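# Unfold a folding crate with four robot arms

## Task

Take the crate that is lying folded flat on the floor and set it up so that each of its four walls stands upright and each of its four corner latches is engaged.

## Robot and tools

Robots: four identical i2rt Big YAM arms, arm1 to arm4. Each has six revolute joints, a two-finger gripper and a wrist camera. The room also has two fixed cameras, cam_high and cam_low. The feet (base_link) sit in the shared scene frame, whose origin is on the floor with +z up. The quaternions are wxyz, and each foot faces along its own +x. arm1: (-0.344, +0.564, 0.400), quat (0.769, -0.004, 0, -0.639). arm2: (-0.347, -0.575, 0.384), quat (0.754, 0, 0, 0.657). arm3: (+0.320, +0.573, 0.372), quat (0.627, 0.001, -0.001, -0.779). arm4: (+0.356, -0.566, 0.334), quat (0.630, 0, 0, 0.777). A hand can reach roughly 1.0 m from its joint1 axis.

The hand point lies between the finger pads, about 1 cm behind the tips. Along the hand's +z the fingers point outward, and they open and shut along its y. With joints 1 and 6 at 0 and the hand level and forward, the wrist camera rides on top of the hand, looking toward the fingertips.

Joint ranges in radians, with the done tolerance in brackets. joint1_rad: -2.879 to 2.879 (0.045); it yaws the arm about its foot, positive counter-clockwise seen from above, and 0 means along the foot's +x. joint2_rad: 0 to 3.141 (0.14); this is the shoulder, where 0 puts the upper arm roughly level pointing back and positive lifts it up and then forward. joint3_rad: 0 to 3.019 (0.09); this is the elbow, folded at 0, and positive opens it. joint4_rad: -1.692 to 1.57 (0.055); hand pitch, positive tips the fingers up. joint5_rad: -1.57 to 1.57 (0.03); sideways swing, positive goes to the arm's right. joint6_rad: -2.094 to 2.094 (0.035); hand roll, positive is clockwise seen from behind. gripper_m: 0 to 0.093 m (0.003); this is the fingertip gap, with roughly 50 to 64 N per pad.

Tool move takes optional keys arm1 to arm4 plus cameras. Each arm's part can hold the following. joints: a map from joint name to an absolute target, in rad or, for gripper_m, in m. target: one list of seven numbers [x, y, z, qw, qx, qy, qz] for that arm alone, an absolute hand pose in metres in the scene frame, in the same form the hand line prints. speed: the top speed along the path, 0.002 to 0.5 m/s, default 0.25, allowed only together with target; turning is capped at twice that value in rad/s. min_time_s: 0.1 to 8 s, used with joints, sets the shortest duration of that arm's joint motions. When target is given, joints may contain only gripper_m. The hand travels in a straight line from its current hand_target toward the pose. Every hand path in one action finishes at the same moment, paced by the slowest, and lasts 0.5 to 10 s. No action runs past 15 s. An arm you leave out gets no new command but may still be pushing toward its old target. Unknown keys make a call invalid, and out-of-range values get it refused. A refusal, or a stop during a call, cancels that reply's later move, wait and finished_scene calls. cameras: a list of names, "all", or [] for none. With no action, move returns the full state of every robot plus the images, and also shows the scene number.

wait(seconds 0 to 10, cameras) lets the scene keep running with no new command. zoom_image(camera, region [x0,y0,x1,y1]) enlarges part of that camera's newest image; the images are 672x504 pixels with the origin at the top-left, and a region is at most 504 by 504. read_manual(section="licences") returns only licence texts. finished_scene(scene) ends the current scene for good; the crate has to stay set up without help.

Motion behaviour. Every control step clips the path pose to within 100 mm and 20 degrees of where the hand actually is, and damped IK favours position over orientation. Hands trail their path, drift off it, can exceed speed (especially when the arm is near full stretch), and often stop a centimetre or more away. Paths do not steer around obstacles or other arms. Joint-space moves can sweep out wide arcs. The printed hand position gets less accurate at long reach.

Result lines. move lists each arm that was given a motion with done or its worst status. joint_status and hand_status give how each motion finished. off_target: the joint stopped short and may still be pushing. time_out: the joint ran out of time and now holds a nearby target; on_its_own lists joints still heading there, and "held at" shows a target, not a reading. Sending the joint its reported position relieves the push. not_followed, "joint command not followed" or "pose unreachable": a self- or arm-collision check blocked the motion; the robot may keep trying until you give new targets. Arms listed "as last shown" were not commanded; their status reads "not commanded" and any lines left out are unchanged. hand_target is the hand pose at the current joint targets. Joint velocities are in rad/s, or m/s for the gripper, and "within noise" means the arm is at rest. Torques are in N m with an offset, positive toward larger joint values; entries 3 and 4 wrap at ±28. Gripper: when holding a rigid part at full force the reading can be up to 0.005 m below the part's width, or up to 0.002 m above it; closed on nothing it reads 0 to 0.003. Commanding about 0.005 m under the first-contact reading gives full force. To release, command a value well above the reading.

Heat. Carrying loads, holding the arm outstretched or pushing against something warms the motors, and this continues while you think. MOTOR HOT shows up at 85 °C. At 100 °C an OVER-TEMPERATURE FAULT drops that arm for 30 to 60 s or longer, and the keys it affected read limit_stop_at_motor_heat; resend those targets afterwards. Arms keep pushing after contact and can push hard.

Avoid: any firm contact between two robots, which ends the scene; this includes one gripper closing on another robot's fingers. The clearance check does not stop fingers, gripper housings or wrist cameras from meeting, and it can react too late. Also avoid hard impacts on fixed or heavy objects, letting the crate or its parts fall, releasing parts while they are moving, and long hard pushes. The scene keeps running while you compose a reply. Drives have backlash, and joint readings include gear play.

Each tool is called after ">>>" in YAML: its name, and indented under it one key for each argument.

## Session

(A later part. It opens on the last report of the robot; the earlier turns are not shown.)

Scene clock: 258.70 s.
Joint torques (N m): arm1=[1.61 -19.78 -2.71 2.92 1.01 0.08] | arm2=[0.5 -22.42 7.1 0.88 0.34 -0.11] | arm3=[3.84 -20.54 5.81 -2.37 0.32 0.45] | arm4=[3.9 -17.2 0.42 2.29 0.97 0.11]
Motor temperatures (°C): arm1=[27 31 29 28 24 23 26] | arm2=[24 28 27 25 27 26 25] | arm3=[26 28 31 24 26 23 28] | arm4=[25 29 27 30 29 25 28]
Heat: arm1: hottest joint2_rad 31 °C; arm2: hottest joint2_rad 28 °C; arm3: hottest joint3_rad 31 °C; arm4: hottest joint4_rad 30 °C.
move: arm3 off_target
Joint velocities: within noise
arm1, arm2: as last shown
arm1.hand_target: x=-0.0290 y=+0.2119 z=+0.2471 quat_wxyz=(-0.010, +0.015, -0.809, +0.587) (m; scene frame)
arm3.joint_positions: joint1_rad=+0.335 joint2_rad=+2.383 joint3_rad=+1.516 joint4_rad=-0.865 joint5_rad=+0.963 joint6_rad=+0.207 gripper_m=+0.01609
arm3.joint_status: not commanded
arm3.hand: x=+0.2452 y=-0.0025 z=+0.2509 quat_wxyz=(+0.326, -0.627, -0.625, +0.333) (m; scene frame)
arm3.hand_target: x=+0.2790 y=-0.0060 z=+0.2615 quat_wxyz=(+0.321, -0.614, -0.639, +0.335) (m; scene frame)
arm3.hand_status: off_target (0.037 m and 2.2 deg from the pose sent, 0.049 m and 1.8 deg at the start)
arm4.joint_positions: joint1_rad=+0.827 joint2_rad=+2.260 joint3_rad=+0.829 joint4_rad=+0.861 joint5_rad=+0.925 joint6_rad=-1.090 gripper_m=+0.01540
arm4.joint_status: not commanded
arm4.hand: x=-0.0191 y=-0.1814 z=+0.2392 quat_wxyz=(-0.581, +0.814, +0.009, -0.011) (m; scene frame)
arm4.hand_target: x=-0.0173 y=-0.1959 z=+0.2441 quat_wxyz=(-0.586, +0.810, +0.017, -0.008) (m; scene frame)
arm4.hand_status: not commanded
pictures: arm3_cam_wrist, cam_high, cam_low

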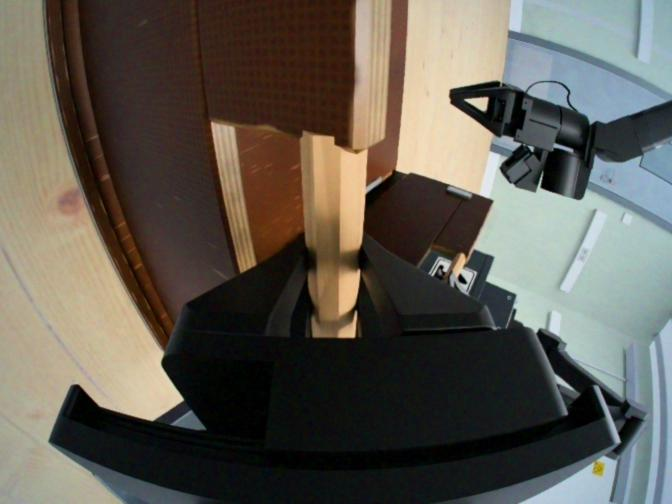

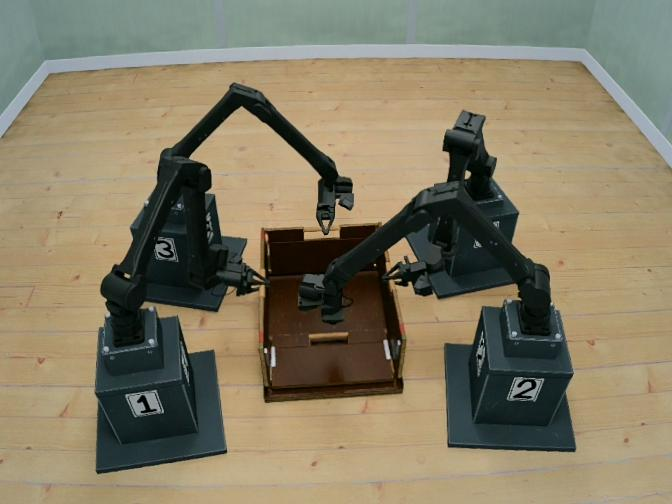

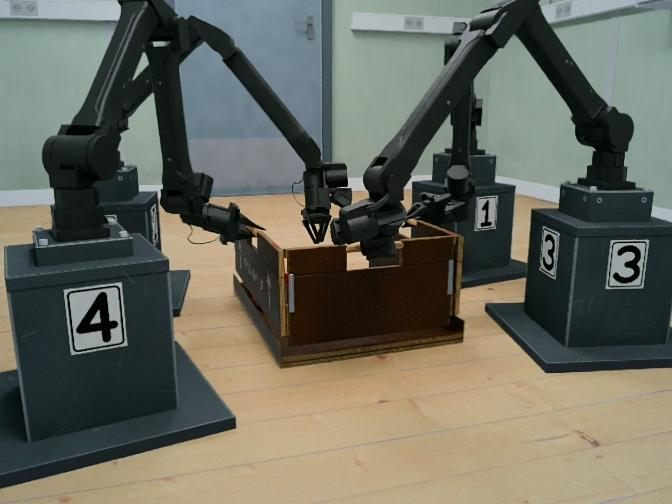

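>>> zoom_image:
  camera: "cam_high"
  region: [255, 220, 300, 280]

>>> move:
  arm2: {"target": [-0.2, -0.06, 0.32, -0.125, 0.7091, -0.6836, 0.1205], "speed": 0.2}
  cameras: ["arm1_cam_wrist", "arm4_cam_wrist", "arm2_cam_wrist", "cam_high"]

>>> zoom_image:
  camera: "cam_high"
  region: [350, 210, 400, 280]

Scaled by 8.400 from the camera's 672x504 image, which has a finer 960x720 frame.

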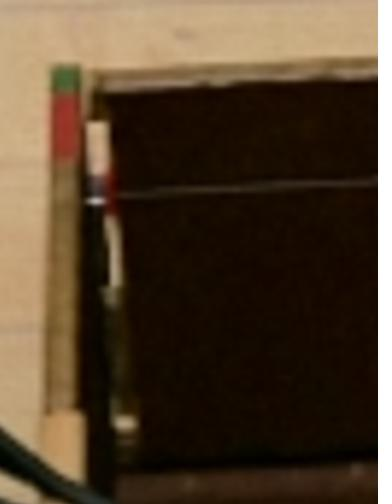

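Scene clock: 268.23 s.
Joint torques (N m): arm1=[2.08 -19.84 -2.74 2.85 1.01 0.03] | arm2=[-0.38 -21.13 5.46 0.08 0.37 0.09] | arm3=[4.19 -20.48 5.55 -2.52 0.31 0.44] | arm4=[3.9 -17.2 0.4 2.28 0.97 0.11]
Motor temperatures (°C): arm1=[27 31 29 27 24 23 26] | arm2=[24 29 27 25 27 26 25] | arm3=[26 27 31 24 26 23 28] | arm4=[25 29 27 30 29 25 28]
Heat: arm1: hottest joint2_rad 31 °C; arm2: hottest joint2_rad 29 °C; arm3: hottest joint3_rad 31 °C; arm4: hottest joint4_rad 30 °C.
move: arm2 off_target
Joint velocities: within noise
arm1, arm4: as last shown
arm2.joint_positions: joint1_rad=-0.039 joint2_rad=+2.038 joint3_rad=+1.225 joint4_rad=-0.702 joint5_rad=+0.340 joint6_rad=-0.228 gripper_m=+0.04213
arm2.joint_status: not commanded
arm2.hand: x=-0.1970 y=-0.0644 z=+0.3074 quat_wxyz=(-0.117, +0.712, -0.681, +0.126) (m; scene frame)
arm2.hand_target: x=-0.1970 y=-0.0600 z=+0.3202 quat_wxyz=(-0.126, +0.708, -0.685, +0.122) (m; scene frame)
arm2.hand_status: off_target (0.014 m and 1.2 deg from the pose sent, 0.160 m and 2.3 deg at the start)
arm3.joint_positions: joint1_rad=+0.335 joint2_rad=+2.383 joint3_rad=+1.516 joint4_rad=-0.866 joint5_rad=+0.963 joint6_rad=+0.207 gripper_m=+0.01609
arm3.joint_status: not commanded
arm3.hand: x=+0.2451 y=-0.0023 z=+0.2509 quat_wxyz=(+0.327, -0.626, -0.625, +0.332) (m; scene frame)
arm3.hand_target: x=+0.2790 y=-0.0057 z=+0.2616 quat_wxyz=(+0.321, -0.614, -0.639, +0.334) (m; scene frame)
arm3.hand_status: not commanded
pictures: arm1_cam_wrist, arm2_cam_wrist, arm4_cam_wrist, cam_high

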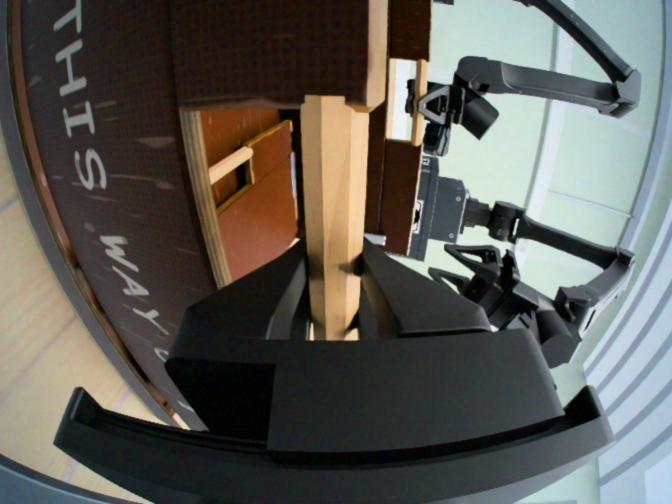

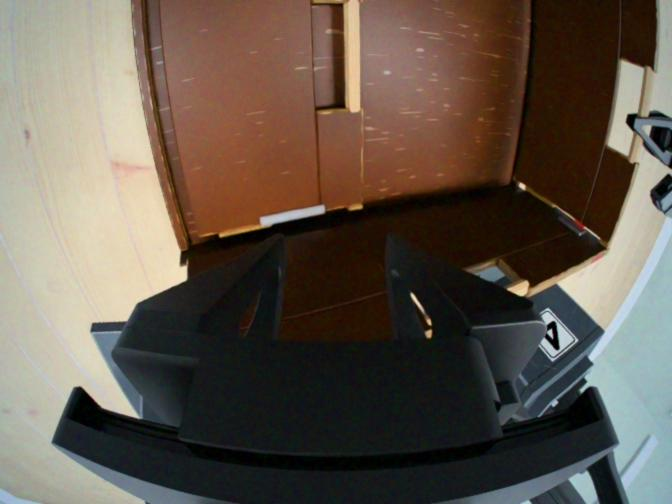

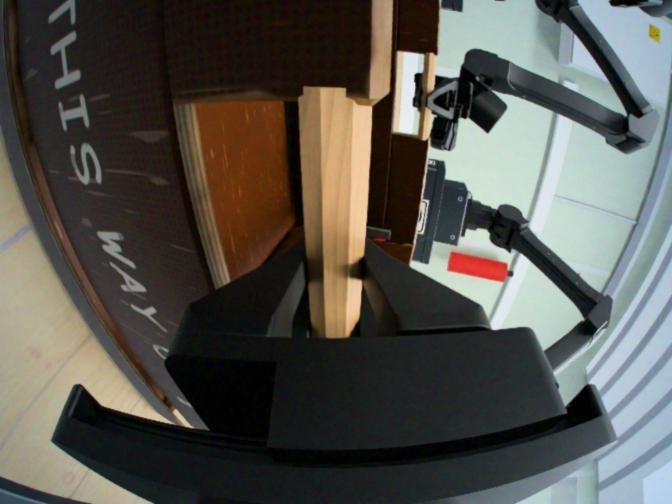

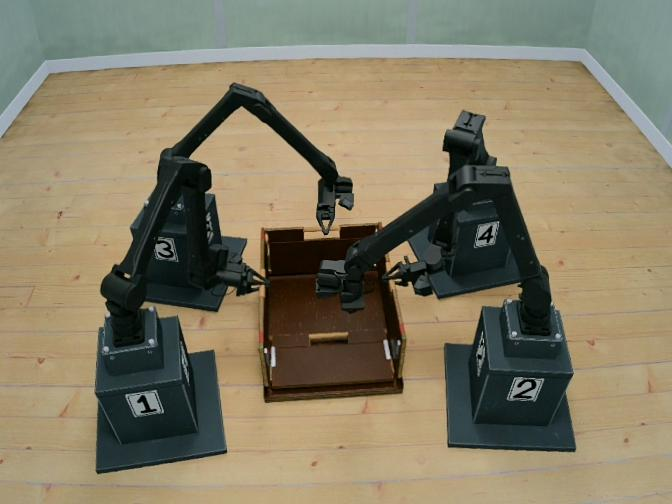

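Scaled by 7.200 from the camera's 672x504 image, which has a finer 960x720 frame.

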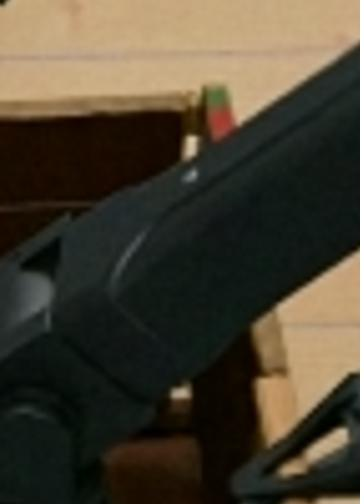

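>>> zoom_image:
  camera: "arm2_cam_wrist"
  region: [500, 160, 640, 300]

>>> zoom_image:
  camera: "arm4_cam_wrist"
  region: [350, 190, 450, 270]

>>> zoom_image:
  camera: "arm2_cam_wrist"
  region: [180, 180, 380, 280]

Scaled by 3.600 from the camera's 672x504 image, which has a finer 960x720 frame.

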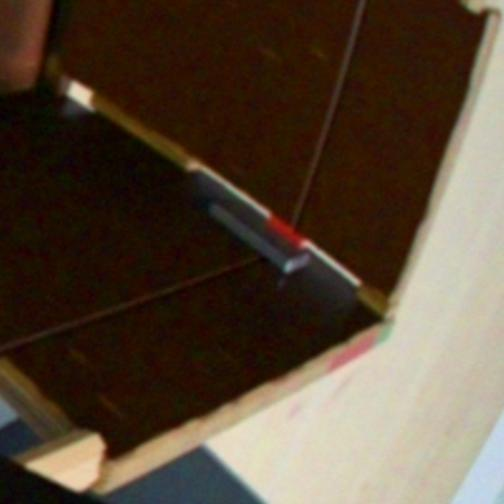

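Scaled by 5.040 from the camera's 672x504 image, which has a finer 960x720 frame.

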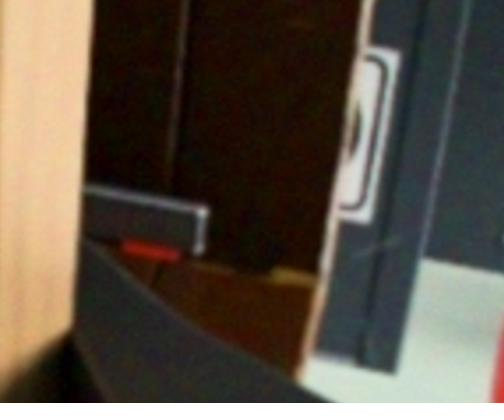

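Scaled by 2.520 from the camera's 672x504 image, which has a finer 960x720 frame.

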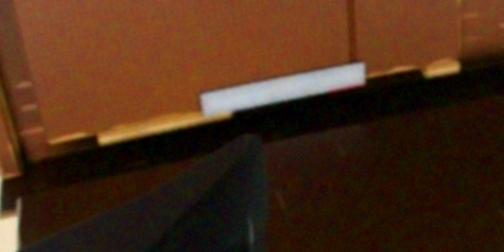

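>>> move:
  arm3: {"target": [0.222, -0.006, 0.258, -0.3205, 0.6157, 0.6387, -0.3324], "speed": 0.05}
  cameras: ["cam_high", "cam_low", "arm2_cam_wrist"]

>>> zoom_image:
  camera: "cam_high"
  region: [255, 220, 300, 280]

>>> zoom_image:
  camera: "cam_low"
  region: [250, 210, 350, 350]

>>> zoom_image:
  camera: "arm2_cam_wrist"
  region: [500, 160, 640, 300]

Scene clock: 274.37 s.
Joint torques (N m): arm1=[1.26 -19.66 -2.5 3.04 1.01 0.07] | arm2=[0.15 -21.13 5.45 0.09 0.37 0.11] | arm3=[-2.55 -20.66 3.88 0.94 0.32 -0.45] | arm4=[3.84 -17.2 0.4 2.29 0.97 0.11]
Motor temperatures (°C): arm1=[27 31 29 27 24 23 26] | arm2=[24 29 27 24 27 26 25] | arm3=[26 27 31 24 26 23 28] | arm4=[25 29 27 30 29 25 28]
Heat: arm1: hottest joint2_rad 31 °C; arm2: hottest joint2_rad 29 °C; arm3: hottest joint3_rad 31 °C; arm4: hottest joint4_rad 30 °C.
move: arm3 off_target
Joint velocities: within noise
arm1, arm4: as last shown
arm2.joint_positions: joint1_rad=-0.040 joint2_rad=+2.038 joint3_rad=+1.225 joint4_rad=-0.702 joint5_rad=+0.340 joint6_rad=-0.228 gripper_m=+0.04213
arm2.joint_status: not commanded
arm2.hand: x=-0.1963 y=-0.0647 z=+0.3074 quat_wxyz=(-0.117, +0.711, -0.682, +0.126) (m; scene frame)
arm2.hand_target: x=-0.1962 y=-0.0602 z=+0.3202 quat_wxyz=(-0.125, +0.707, -0.685, +0.122) (m; scene frame)
arm2.hand_status: not commanded
arm3.joint_positions: joint1_rad=+0.328 joint2_rad=+2.366 joint3_rad=+1.481 joint4_rad=-0.787 joint5_rad=+0.968 joint6_rad=+0.147 gripper_m=+0.01609
arm3.joint_status: not commanded
arm3.hand: x=+0.2413 y=-0.0034 z=+0.2510 quat_wxyz=(+0.318, -0.620, -0.632, +0.340) (m; scene frame)
arm3.hand_target: x=+0.2277 y=-0.0055 z=+0.2584 quat_wxyz=(+0.320, -0.616, -0.639, +0.332) (m; scene frame)
arm3.hand_status: off_target (0.021 m and 1.3 deg from the pose sent, 0.024 m and 2.1 deg at the start)
pictures: arm2_cam_wrist, cam_high, cam_low

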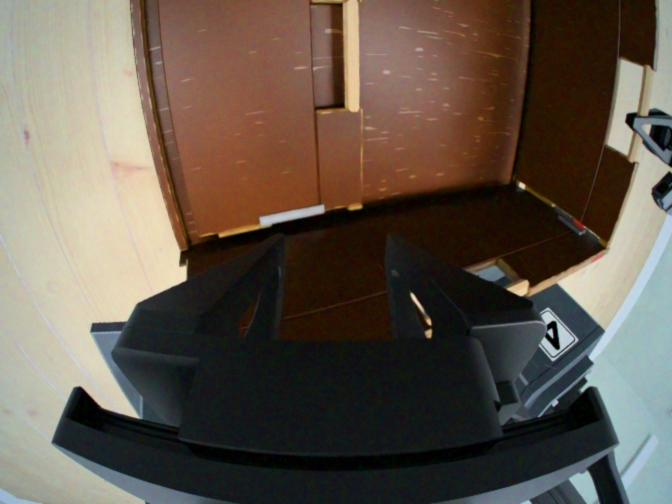

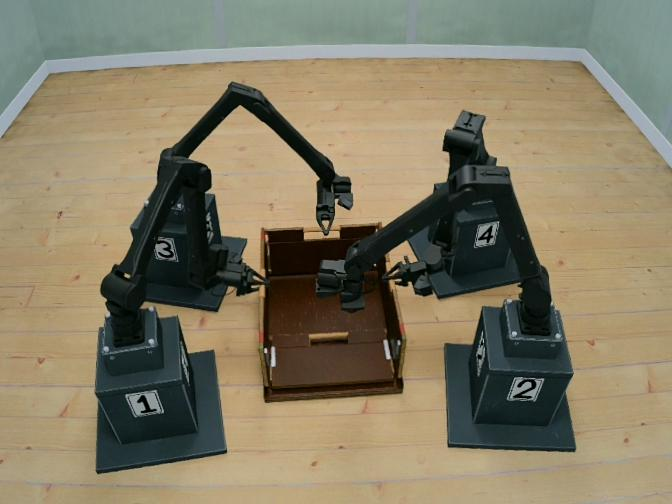

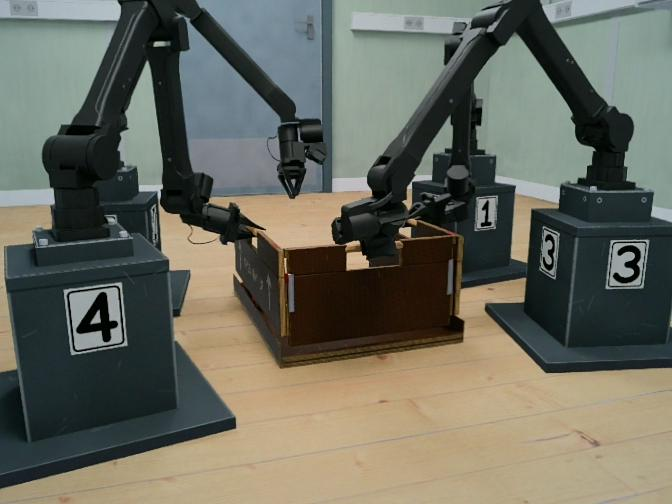

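Scaled by 8.400 from the camera's 672x504 image, which has a finer 960x720 frame.

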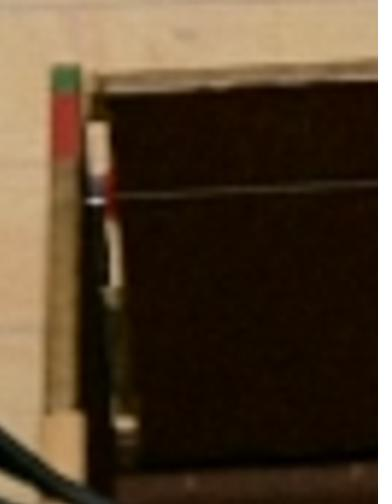

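Scaled by 3.600 from the camera's 672x504 image, which has a finer 960x720 frame.

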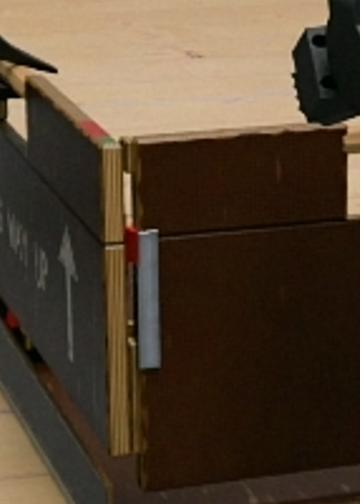

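Scaled by 3.600 from the camera's 672x504 image, which has a finer 960x720 frame.

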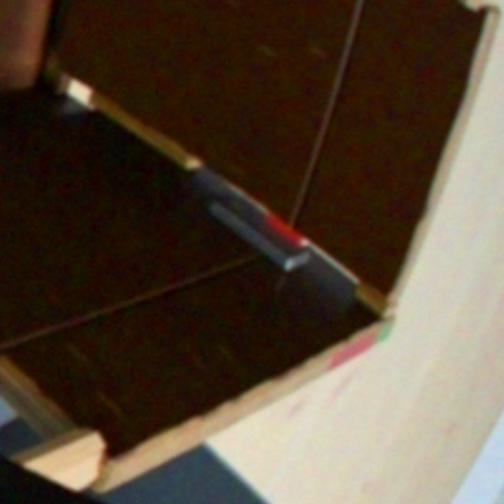

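>>> move:
  arm2: {"target": [-0.099, 0.018, 0.108, -0.125, 0.7091, -0.6836, 0.1205], "speed": 0.2}
  arm3: {"target": [0.2, -0.006, 0.256, -0.3205, 0.6157, 0.6387, -0.3324], "speed": 0.05}
  cameras: ["cam_high", "arm2_cam_wrist"]

Scene clock: 282.33 s.
Joint torques (N m): arm1=[1.38 -19.43 -2.67 2.95 1.01 0.07] | arm2=[-0.79 -23.53 6.63 0.46 0.07 -0.1] | arm3=[-6.59 -19.78 4.23 1.61 0.77 -0.69] | arm4=[3.84 -17.2 0.4 2.29 0.97 0.11]
Motor temperatures (°C): arm1=[27 31 29 27 24 23 26] | arm2=[24 29 27 24 27 26 24] | arm3=[26 28 30 24 26 24 28] | arm4=[25 29 27 30 29 25 28]
Heat: arm1: hottest joint2_rad 31 °C; arm2: hottest joint2_rad 29 °C; arm3: hottest joint3_rad 30 °C; arm4: hottest joint4_rad 30 °C.
move: arm2 off_target; arm3 off_target
Joint velocities: within noise
arm1, arm4: as last shown
arm2.joint_positions: joint1_rad=-0.169 joint2_rad=+2.599 joint3_rad=+1.639 joint4_rad=-0.518 joint5_rad=+0.327 joint6_rad=-0.355 gripper_m=+0.04213
arm2.joint_status: not commanded
arm2.hand: x=-0.1056 y=+0.0017 z=+0.1016 quat_wxyz=(-0.113, +0.709, -0.685, +0.126) (m; scene frame)
arm2.hand_target: x=-0.0988 y=+0.0159 z=+0.1075 quat_wxyz=(-0.124, +0.709, -0.684, +0.119) (m; scene frame)
arm2.hand_status: off_target (0.019 m and 1.5 deg from the pose sent, 0.237 m and 1.2 deg at the start)
arm3.joint_positions: joint1_rad=+0.327 joint2_rad=+2.352 joint3_rad=+1.455 joint4_rad=-0.731 joint5_rad=+0.960 joint6_rad=+0.107 gripper_m=+0.01609
arm3.joint_status: not commanded
arm3.hand: x=+0.2413 y=-0.0039 z=+0.2508 quat_wxyz=(+0.308, -0.617, -0.638, +0.343) (m; scene frame)
arm3.hand_target: x=+0.2023 y=-0.0044 z=+0.2558 quat_wxyz=(+0.322, -0.617, -0.637, +0.331) (m; scene frame)
arm3.hand_status: off_target (0.042 m and 1.9 deg from the pose sent, 0.042 m and 1.3 deg at the start)
pictures: arm2_cam_wrist, cam_high

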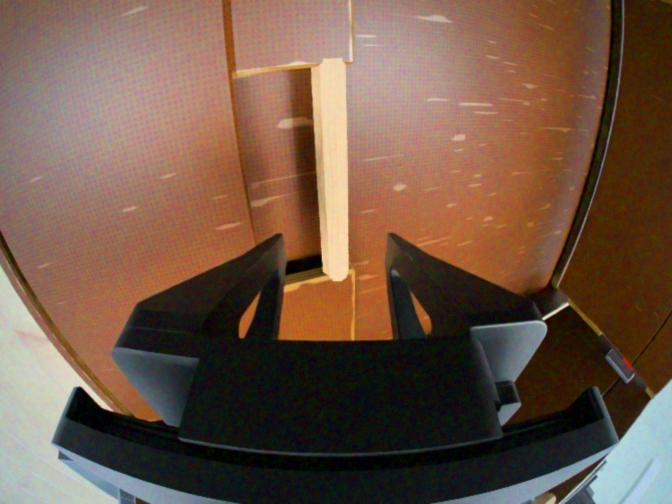

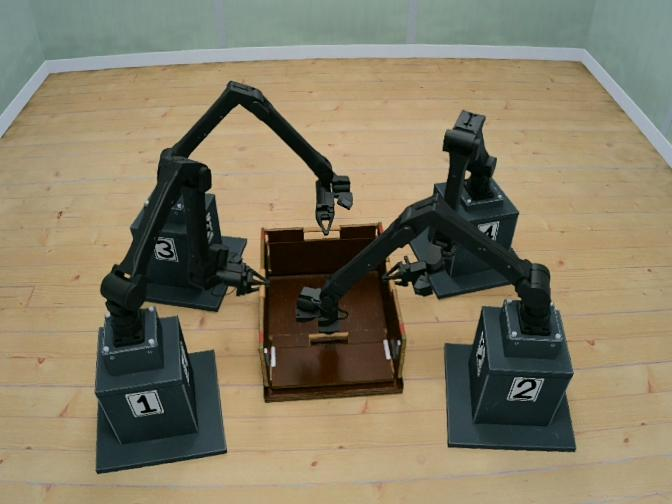

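>>> move:
  arm2: {"target": [-0.08, 0.017, 0.05, -0.125, 0.7091, -0.6836, 0.1205], "speed": 0.1}
  arm3: {"target": [0.248, -0.006, 0.258, -0.3205, 0.6157, 0.6387, -0.3324], "speed": 0.1}
  cameras: ["arm2_cam_wrist"]

Scene clock: 285.97 s.
Joint torques (N m): arm1=[1.73 -19.49 -2.7 2.84 0.97 0.03] | arm2=[-0.26 -24.06 6.42 0.9 0.06 -0.11] | arm3=[0.32 -19.02 6.09 -1.76 0.92 0.16] | arm4=[3.9 -17.26 0.42 2.29 0.97 0.11]
Motor temperatures (°C): arm1=[27 31 29 27 24 23 26] | arm2=[24 30 27 24 27 26 24] | arm3=[26 28 30 24 26 24 28] | arm4=[25 29 27 30 29 25 28]
Heat: arm1: hottest joint2_rad 31 °C; arm2: hottest joint2_rad 30 °C; arm3: hottest joint3_rad 30 °C; arm4: hottest joint4_rad 30 °C.
move: arm2 off_target; arm3 done
Joint velocities: within noise
arm1, arm4: as last shown
arm2.joint_positions: joint1_rad=-0.197 joint2_rad=+2.734 joint3_rad=+1.743 joint4_rad=-0.487 joint5_rad=+0.327 joint6_rad=-0.386 gripper_m=+0.04213
arm2.joint_status: not commanded
arm2.hand: x=-0.0879 y=+0.0000 z=+0.0455 quat_wxyz=(-0.109, +0.710, -0.684, +0.129) (m; scene frame)
arm2.hand_target: x=-0.0802 y=+0.0161 z=+0.0508 quat_wxyz=(-0.125, +0.709, -0.684, +0.121) (m; scene frame)
arm2.hand_status: off_target (0.019 m and 2.1 deg from the pose sent, 0.060 m and 1.5 deg at the start)
arm3.joint_positions: joint1_rad=+0.327 joint2_rad=+2.358 joint3_rad=+1.472 joint4_rad=-0.774 joint5_rad=+0.950 joint6_rad=+0.139 gripper_m=+0.01609
arm3.joint_status: not commanded
arm3.hand: x=+0.2422 y=-0.0026 z=+0.2503 quat_wxyz=(+0.311, -0.623, -0.635, +0.335) (m; scene frame)
arm3.hand_target: x=+0.2479 y=-0.0068 z=+0.2569 quat_wxyz=(+0.318, -0.616, -0.639, +0.334) (m; scene frame)
arm3.hand_status: done (0.010 m and 1.5 deg from the pose sent, 0.010 m and 1.9 deg at the start)
pictures: arm2_cam_wrist

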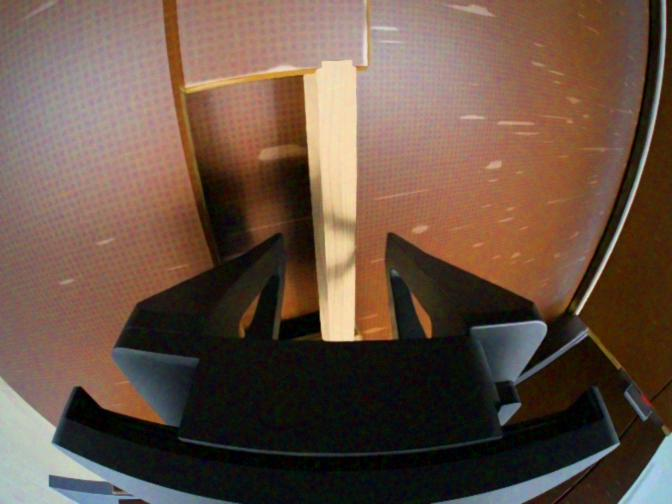

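>>> move:
  arm2: {"target": [-0.0725, 0.021, 0.0285, -0.125, 0.7091, -0.6836, 0.1205], "speed": 0.08}
  cameras: ["arm2_cam_wrist", "cam_high"]

Scene clock: 289.57 s.
Joint torques (N m): arm1=[1.73 -19.78 -2.65 3.04 1 0.08] | arm2=[-1.38 -23.88 6.52 0.8 0.08 -0.1] | arm3=[0.5 -19.72 6.12 -1.61 0.91 0.15] | arm4=[3.9 -17.2 0.42 2.29 0.97 0.11]
Motor temperatures (°C): arm1=[27 31 29 27 24 23 27] | arm2=[23 30 27 24 27 26 24] | arm3=[26 28 30 24 26 24 28] | arm4=[25 29 27 30 29 25 28]
Heat: arm1: hottest joint2_rad 31 °C; arm2: hottest joint2_rad 30 °C; arm3: hottest joint3_rad 30 °C; arm4: hottest joint4_rad 30 °C.
move: arm2 off_target
Joint velocities: within noise
arm1, arm3, arm4: as last shown
arm2.joint_positions: joint1_rad=-0.197 joint2_rad=+2.789 joint3_rad=+1.811 joint4_rad=-0.487 joint5_rad=+0.324 joint6_rad=-0.395 gripper_m=+0.04212
arm2.joint_status: not commanded
arm2.hand: x=-0.0848 y=+0.0107 z=+0.0274 quat_wxyz=(-0.114, +0.712, -0.681, +0.126) (m; scene frame)
arm2.hand_target: x=-0.0755 y=+0.0221 z=+0.0287 quat_wxyz=(-0.125, +0.710, -0.682, +0.120) (m; scene frame)
arm2.hand_status: off_target (0.016 m and 1.5 deg from the pose sent, 0.031 m and 2.1 deg at the start)
pictures: arm2_cam_wrist, cam_high

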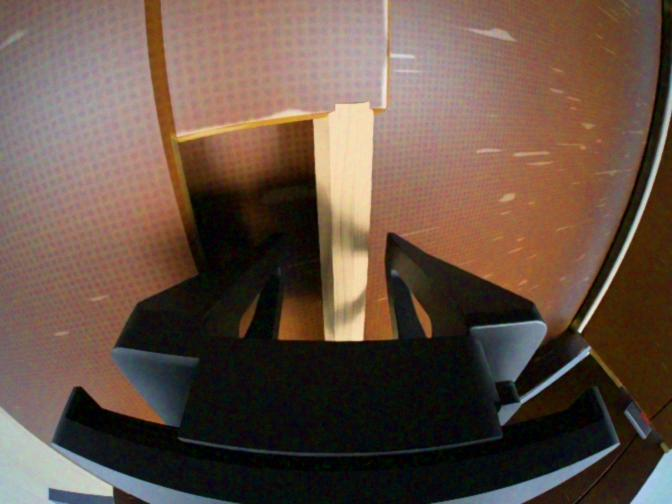

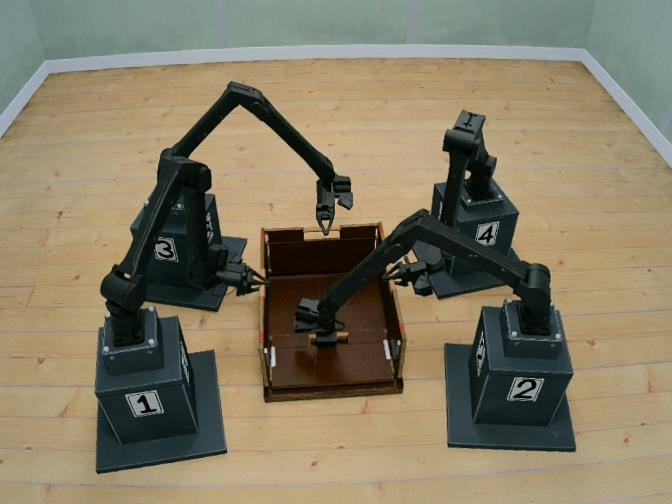

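>>> move:
  arm2: {"target": [-0.069, 0.021, 0.0215, -0.125, 0.7091, -0.6836, 0.1205], "speed": 0.08}
  cameras: []

>>> move:
  arm2: {"joints": {"gripper_m": 0.0125}}
  cameras: ["arm2_cam_wrist"]

Scene clock: 291.63 s.
Joint torques (N m): arm1=[1.44 -19.78 -2.89 2.96 0.98 0.07] | arm2=[-0.85 -23.12 6.61 0.88 0.07 -0.07] | arm3=[0.73 -18.9 6.16 -1.74 0.93 0.21] | arm4=[3.84 -17.2 0.4 2.29 0.97 0.11]
Motor temperatures (°C): arm1=[27 31 29 27 24 23 27] | arm2=[23 30 27 24 27 26 24] | arm3=[26 29 30 24 26 24 28] | arm4=[25 29 27 30 29 25 28]
Heat: arm1: hottest joint2_rad 31 °C; arm2: hottest joint2_rad 30 °C; arm3: hottest joint3_rad 30 °C; arm4: hottest joint4_rad 30 °C.
move: arm2 off_target
Joint velocities: within noise
arm1, arm3, arm4: as last shown
arm2.joint_positions: joint1_rad=-0.203 joint2_rad=+2.799 joint3_rad=+1.829 joint4_rad=-0.487 joint5_rad=+0.324 joint6_rad=-0.401 gripper_m=+0.04212
arm2.joint_status: not commanded
arm2.hand: x=-0.0793 y=+0.0145 z=+0.0261 quat_wxyz=(-0.117, +0.712, -0.681, +0.125) (m; scene frame)
arm2.hand_target: x=-0.0712 y=+0.0211 z=+0.0212 quat_wxyz=(-0.125, +0.710, -0.682, +0.120) (m; scene frame)
arm2.hand_status: off_target (0.013 m and 1.1 deg from the pose sent, 0.020 m and 1.5 deg at the start)
pictures: none
No camera images: "cameras" was empty.

Scene clock: 292.30 s.
Joint torques (N m): arm1=[1.73 -19.66 -2.63 3.14 0.98 0.09] | arm2=[-0.85 -23.59 6.58 0.88 0.15 0.06] | arm3=[0.26 -19.31 6.11 -1.76 0.93 0.18] | arm4=[3.84 -17.2 0.4 2.29 0.97 0.11]
Motor temperatures (°C): arm1=[27 31 29 27 24 23 27] | arm2=[23 30 27 24 27 26 24] | arm3=[26 29 30 24 26 23 28] | arm4=[25 29 27 30 29 25 28]
Heat: arm1: hottest joint2_rad 31 °C; arm2: hottest joint2_rad 30 °C; arm3: hottest joint3_rad 30 °C; arm4: hottest joint4_rad 30 °C.
move: arm2 off_target
Joint velocities: within noise
arm1.joint_positions: joint1_rad=+0.826 joint2_rad=+2.479 joint3_rad=+0.762 joint4_rad=+1.163 joint5_rad=+0.904 joint6_rad=-1.107 gripper_m=+0.01634
arm1.joint_status: not commanded
arm1.hand: x=-0.0274 y=+0.2021 z=+0.2364 quat_wxyz=(-0.009, +0.009, -0.812, +0.583) (m; scene frame)
arm1.hand_target: x=-0.0290 y=+0.2119 z=+0.2471 quat_wxyz=(-0.010, +0.015, -0.809, +0.587) (m; scene frame)
arm1.hand_status: not commanded
arm2.joint_positions: joint1_rad=-0.204 joint2_rad=+2.805 joint3_rad=+1.829 joint4_rad=-0.487 joint5_rad=+0.323 joint6_rad=-0.415 gripper_m=+0.01686
arm2.joint_status: gripper_m off_target (ended at +0.01688, target +0.01250)
arm2.hand: x=-0.0796 y=+0.0113 z=+0.0222 quat_wxyz=(-0.113, +0.716, -0.677, +0.126) (m; scene frame)
arm2.hand_target: x=-0.0705 y=+0.0208 z=+0.0213 quat_wxyz=(-0.125, +0.710, -0.683, +0.121) (m; scene frame)
arm2.hand_status: not commanded
arm3, arm4: as last shown
pictures: arm2_cam_wrist

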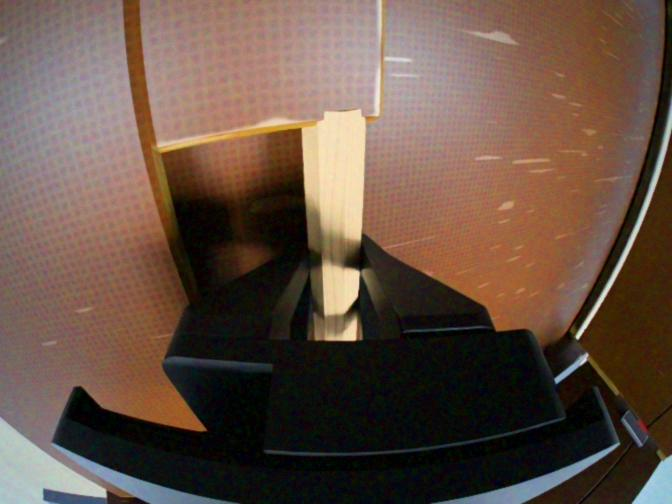

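>>> move:
  arm2: {"target": [-0.104, 0.02, 0.12, -0.1863, 0.6955, -0.6705, 0.1796], "speed": 0.1}
  cameras: []

>>> move:
  arm2: {"target": [-0.157, 0.019, 0.196, -0.2522, 0.6745, -0.6502, 0.2431], "speed": 0.1}
  cameras: ["arm2_cam_wrist", "cam_low", "cam_high"]

Scene clock: 297.23 s.
Joint torques (N m): arm1=[1.49 -19.66 -2.66 2.95 0.99 0.06] | arm2=[0.91 -29.1 2.78 -0.38 -0.12 0.5] | arm3=[0.09 -19.02 6.26 -1.7 0.89 0.19] | arm4=[3.84 -17.2 0.42 2.3 0.97 0.11]
Motor temperatures (°C): arm1=[27 31 29 27 24 23 27] | arm2=[23 30 27 24 27 26 25] | arm3=[26 29 31 24 26 23 28] | arm4=[25 29 27 30 29 25 28]
Heat: arm1: hottest joint2_rad 31 °C; arm2: hottest joint2_rad 30 °C; arm3: hottest joint3_rad 31 °C; arm4: hottest joint4_rad 30 °C.
move: arm2 off_target
Joint velocities: within noise
arm1, arm3: as last shown
arm2.joint_positions: joint1_rad=-0.143 joint2_rad=+2.654 joint3_rad=+1.662 joint4_rad=-0.415 joint5_rad=+0.518 joint6_rad=-0.380 gripper_m=+0.01688
arm2.joint_status: not commanded
arm2.hand: x=-0.0886 y=+0.0104 z=+0.0902 quat_wxyz=(-0.184, +0.701, -0.662, +0.194) (m; scene frame)
arm2.hand_target: x=-0.0954 y=+0.0197 z=+0.1192 quat_wxyz=(-0.191, +0.691, -0.673, +0.183) (m; scene frame)
arm2.hand_status: off_target (0.035 m and 2.1 deg from the pose sent, 0.101 m and 10.7 deg at the start)
arm4.joint_positions: joint1_rad=+0.827 joint2_rad=+2.260 joint3_rad=+0.829 joint4_rad=+0.861 joint5_rad=+0.925 joint6_rad=-1.090 gripper_m=+0.01540
arm4.joint_status: not commanded
arm4.hand: x=-0.0191 y=-0.1814 z=+0.2392 quat_wxyz=(-0.581, +0.814, +0.009, -0.011) (m; scene frame)
arm4.hand_target: x=-0.0173 y=-0.1959 z=+0.2441 quat_wxyz=(-0.586, +0.810, +0.017, -0.008) (m; scene frame)
arm4.hand_status: not commanded
pictures: none
No camera images: "cameras" was empty.

Scene clock: 298.83 s.
Joint torques (N m): arm1=[1.26 -19.78 -2.62 3.08 0.98 0.09] | arm2=[3.31 -28.04 3.32 -0.9 -0.5 0.62] | arm3=[0.26 -19.19 5.97 -1.66 0.9 0.18] | arm4=[3.84 -17.2 0.42 2.29 0.97 0.11]
Motor temperatures (°C): arm1=[27 31 29 27 24 23 27] | arm2=[23 30 27 24 27 26 25] | arm3=[26 29 31 24 26 23 28] | arm4=[25 29 27 30 29 25 28]
Heat: arm1: hottest joint2_rad 31 °C; arm2: hottest joint2_rad 30 °C; arm3: hottest joint3_rad 31 °C; arm4: hottest joint4_rad 30 °C.
move: arm2 off_target
Joint velocities: within noise
arm1, arm3, arm4: as last shown
arm2.joint_positions: joint1_rad=-0.029 joint2_rad=+2.507 joint3_rad=+1.536 joint4_rad=-0.461 joint5_rad=+0.726 joint6_rad=-0.269 gripper_m=+0.01719
arm2.joint_status: not commanded
arm2.hand: x=-0.1313 y=+0.0085 z=+0.1673 quat_wxyz=(-0.246, +0.676, -0.643, +0.264) (m; scene frame)
arm2.hand_target: x=-0.1558 y=+0.0196 z=+0.1940 quat_wxyz=(-0.252, +0.675, -0.649, +0.244) (m; scene frame)
arm2.hand_status: off_target (0.040 m and 2.7 deg from the pose sent, 0.126 m and 10.2 deg at the start)
pictures: arm2_cam_wrist, cam_high, cam_low

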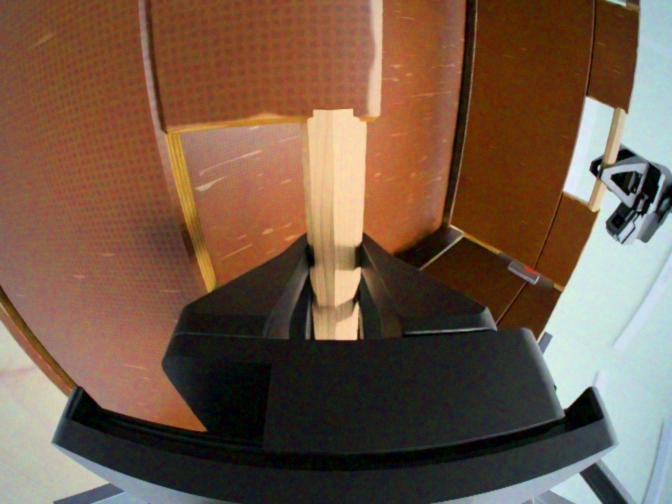

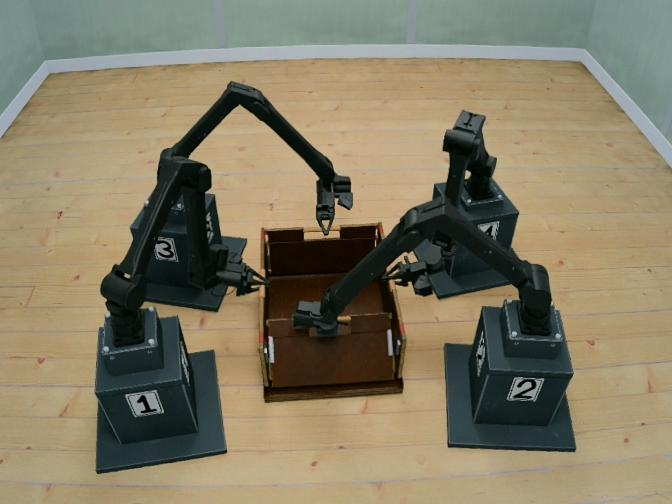

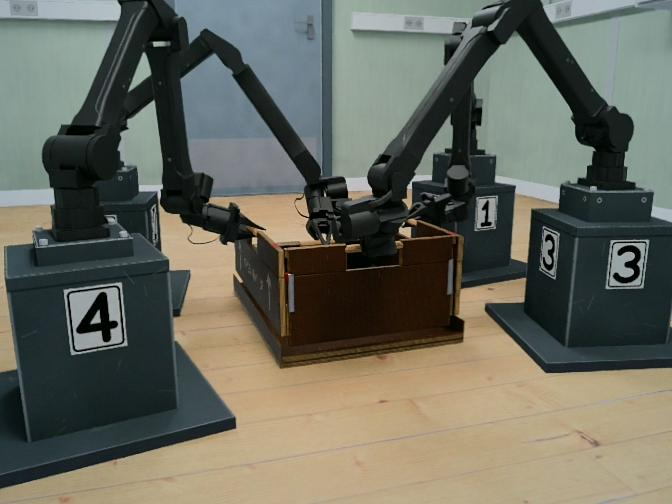

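>>> move:
  arm2: {"target": [-0.217, 0.017, 0.243, -0.3043, 0.6526, -0.6291, 0.2934], "speed": 0.1}
  cameras: []

>>> move:
  arm2: {"target": [-0.283, 0.0145, 0.264, -0.3324, 0.6387, -0.6157, 0.3205], "speed": 0.1}
  cameras: ["arm2_cam_wrist", "cam_low", "cam_high"]

Scene clock: 301.37 s.
Joint torques (N m): arm1=[1.79 -19.31 -2.74 2.78 0.99 0.09] | arm2=[2.37 -26.05 4.62 -0.39 -0.03 0.4] | arm3=[0.03 -19.37 6.26 -1.68 0.92 0.2] | arm4=[3.84 -17.2 0.42 2.29 0.97 0.11]
Motor temperatures (°C): arm1=[27 31 29 27 24 23 27] | arm2=[24 30 27 24 27 26 25] | arm3=[26 29 31 24 26 23 28] | arm4=[24 29 27 30 29 25 28]
Heat: arm1: hottest joint2_rad 31 °C; arm2: hottest joint2_rad 30 °C; arm3: hottest joint3_rad 31 °C; arm4: hottest joint4_rad 30 °C.
move: arm2 off_target
Joint velocities: within noise
arm1, arm3, arm4: as last shown
arm2.joint_positions: joint1_rad=+0.113 joint2_rad=+2.427 joint3_rad=+1.499 joint4_rad=-0.623 joint5_rad=+0.886 joint6_rad=-0.082 gripper_m=+0.01728
arm2.joint_status: not commanded
arm2.hand: x=-0.1979 y=+0.0067 z=+0.2219 quat_wxyz=(-0.294, +0.654, -0.623, +0.313) (m; scene frame)
arm2.hand_target: x=-0.2155 y=+0.0185 z=+0.2432 quat_wxyz=(-0.305, +0.652, -0.629, +0.293) (m; scene frame)
arm2.hand_status: off_target (0.030 m and 2.7 deg from the pose sent, 0.115 m and 8.1 deg at the start)
pictures: none
No camera images: "cameras" was empty.

Scene clock: 303.13 s.
Joint torques (N m): arm1=[1.2 -19.31 -2.63 2.92 0.99 0.08] | arm2=[3.66 -25.05 5.81 -1.32 0.35 0.6] | arm3=[0.32 -19.14 6.16 -1.8 0.94 0.15] | arm4=[3.9 -17.26 0.4 2.25 0.98 0.11]
Motor temperatures (°C): arm1=[27 31 29 27 24 23 27] | arm2=[24 30 27 24 27 26 25] | arm3=[26 29 31 24 26 23 28] | arm4=[24 29 27 30 29 25 28]
Heat: arm1: hottest joint2_rad 31 °C; arm2: hottest joint2_rad 30 °C; arm3: hottest joint3_rad 31 °C; arm4: hottest joint4_rad 30 °C.
move: arm2 off_target
Joint velocities: within noise
arm1: as last shown
arm1.hand_target: x=-0.0289 y=+0.2119 z=+0.2472 quat_wxyz=(-0.010, +0.015, -0.809, +0.588) (m; scene frame)
arm2.joint_positions: joint1_rad=+0.228 joint2_rad=+2.423 joint3_rad=+1.532 joint4_rad=-0.815 joint5_rad=+0.950 joint6_rad=+0.114 gripper_m=+0.01696
arm2.joint_status: not commanded
arm2.hand: x=-0.2573 y=+0.0035 z=+0.2425 quat_wxyz=(-0.317, +0.642, -0.612, +0.335) (m; scene frame)
arm2.hand_target: x=-0.2833 y=+0.0145 z=+0.2621 quat_wxyz=(-0.330, +0.641, -0.616, +0.318) (m; scene frame)
arm2.hand_status: off_target (0.035 m and 2.5 deg from the pose sent, 0.095 m and 4.9 deg at the start)
arm3.joint_positions: joint1_rad=+0.325 joint2_rad=+2.358 joint3_rad=+1.472 joint4_rad=-0.774 joint5_rad=+0.950 joint6_rad=+0.139 gripper_m=+0.01609
arm3.joint_status: not commanded
arm3.hand: x=+0.2413 y=-0.0025 z=+0.2503 quat_wxyz=(+0.311, -0.624, -0.634, +0.335) (m; scene frame)
arm3.hand_target: x=+0.2471 y=-0.0067 z=+0.2569 quat_wxyz=(+0.318, -0.616, -0.639, +0.333) (m; scene frame)
arm3.hand_status: not commanded
arm4.joint_positions: joint1_rad=+0.827 joint2_rad=+2.260 joint3_rad=+0.828 joint4_rad=+0.862 joint5_rad=+0.925 joint6_rad=-1.091 gripper_m=+0.01540
arm4.joint_status: not commanded
arm4.hand: x=-0.0186 y=-0.1817 z=+0.2391 quat_wxyz=(-0.581, +0.814, +0.009, -0.010) (m; scene frame)
arm4.hand_target: x=-0.0167 y=-0.1962 z=+0.2440 quat_wxyz=(-0.586, +0.810, +0.017, -0.008) (m; scene frame)
arm4.hand_status: not commanded
pictures: arm2_cam_wrist, cam_high, cam_low

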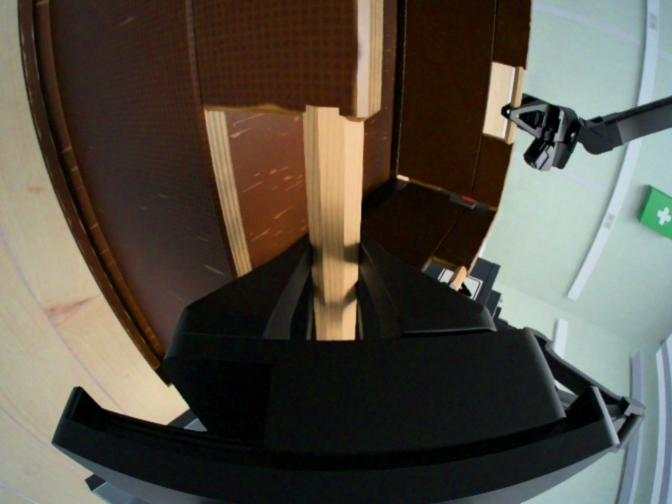

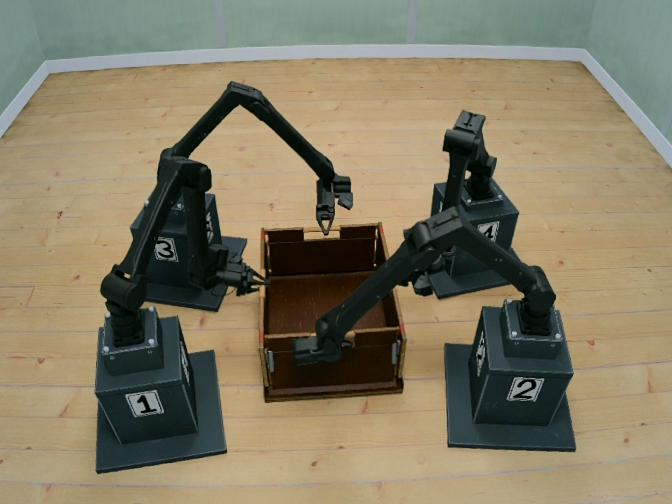

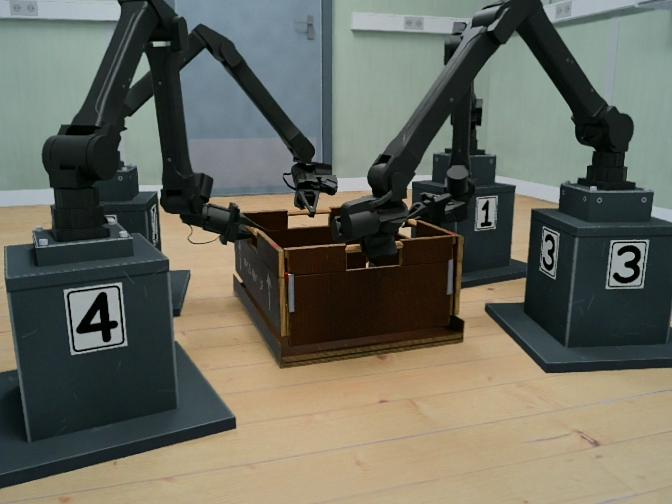

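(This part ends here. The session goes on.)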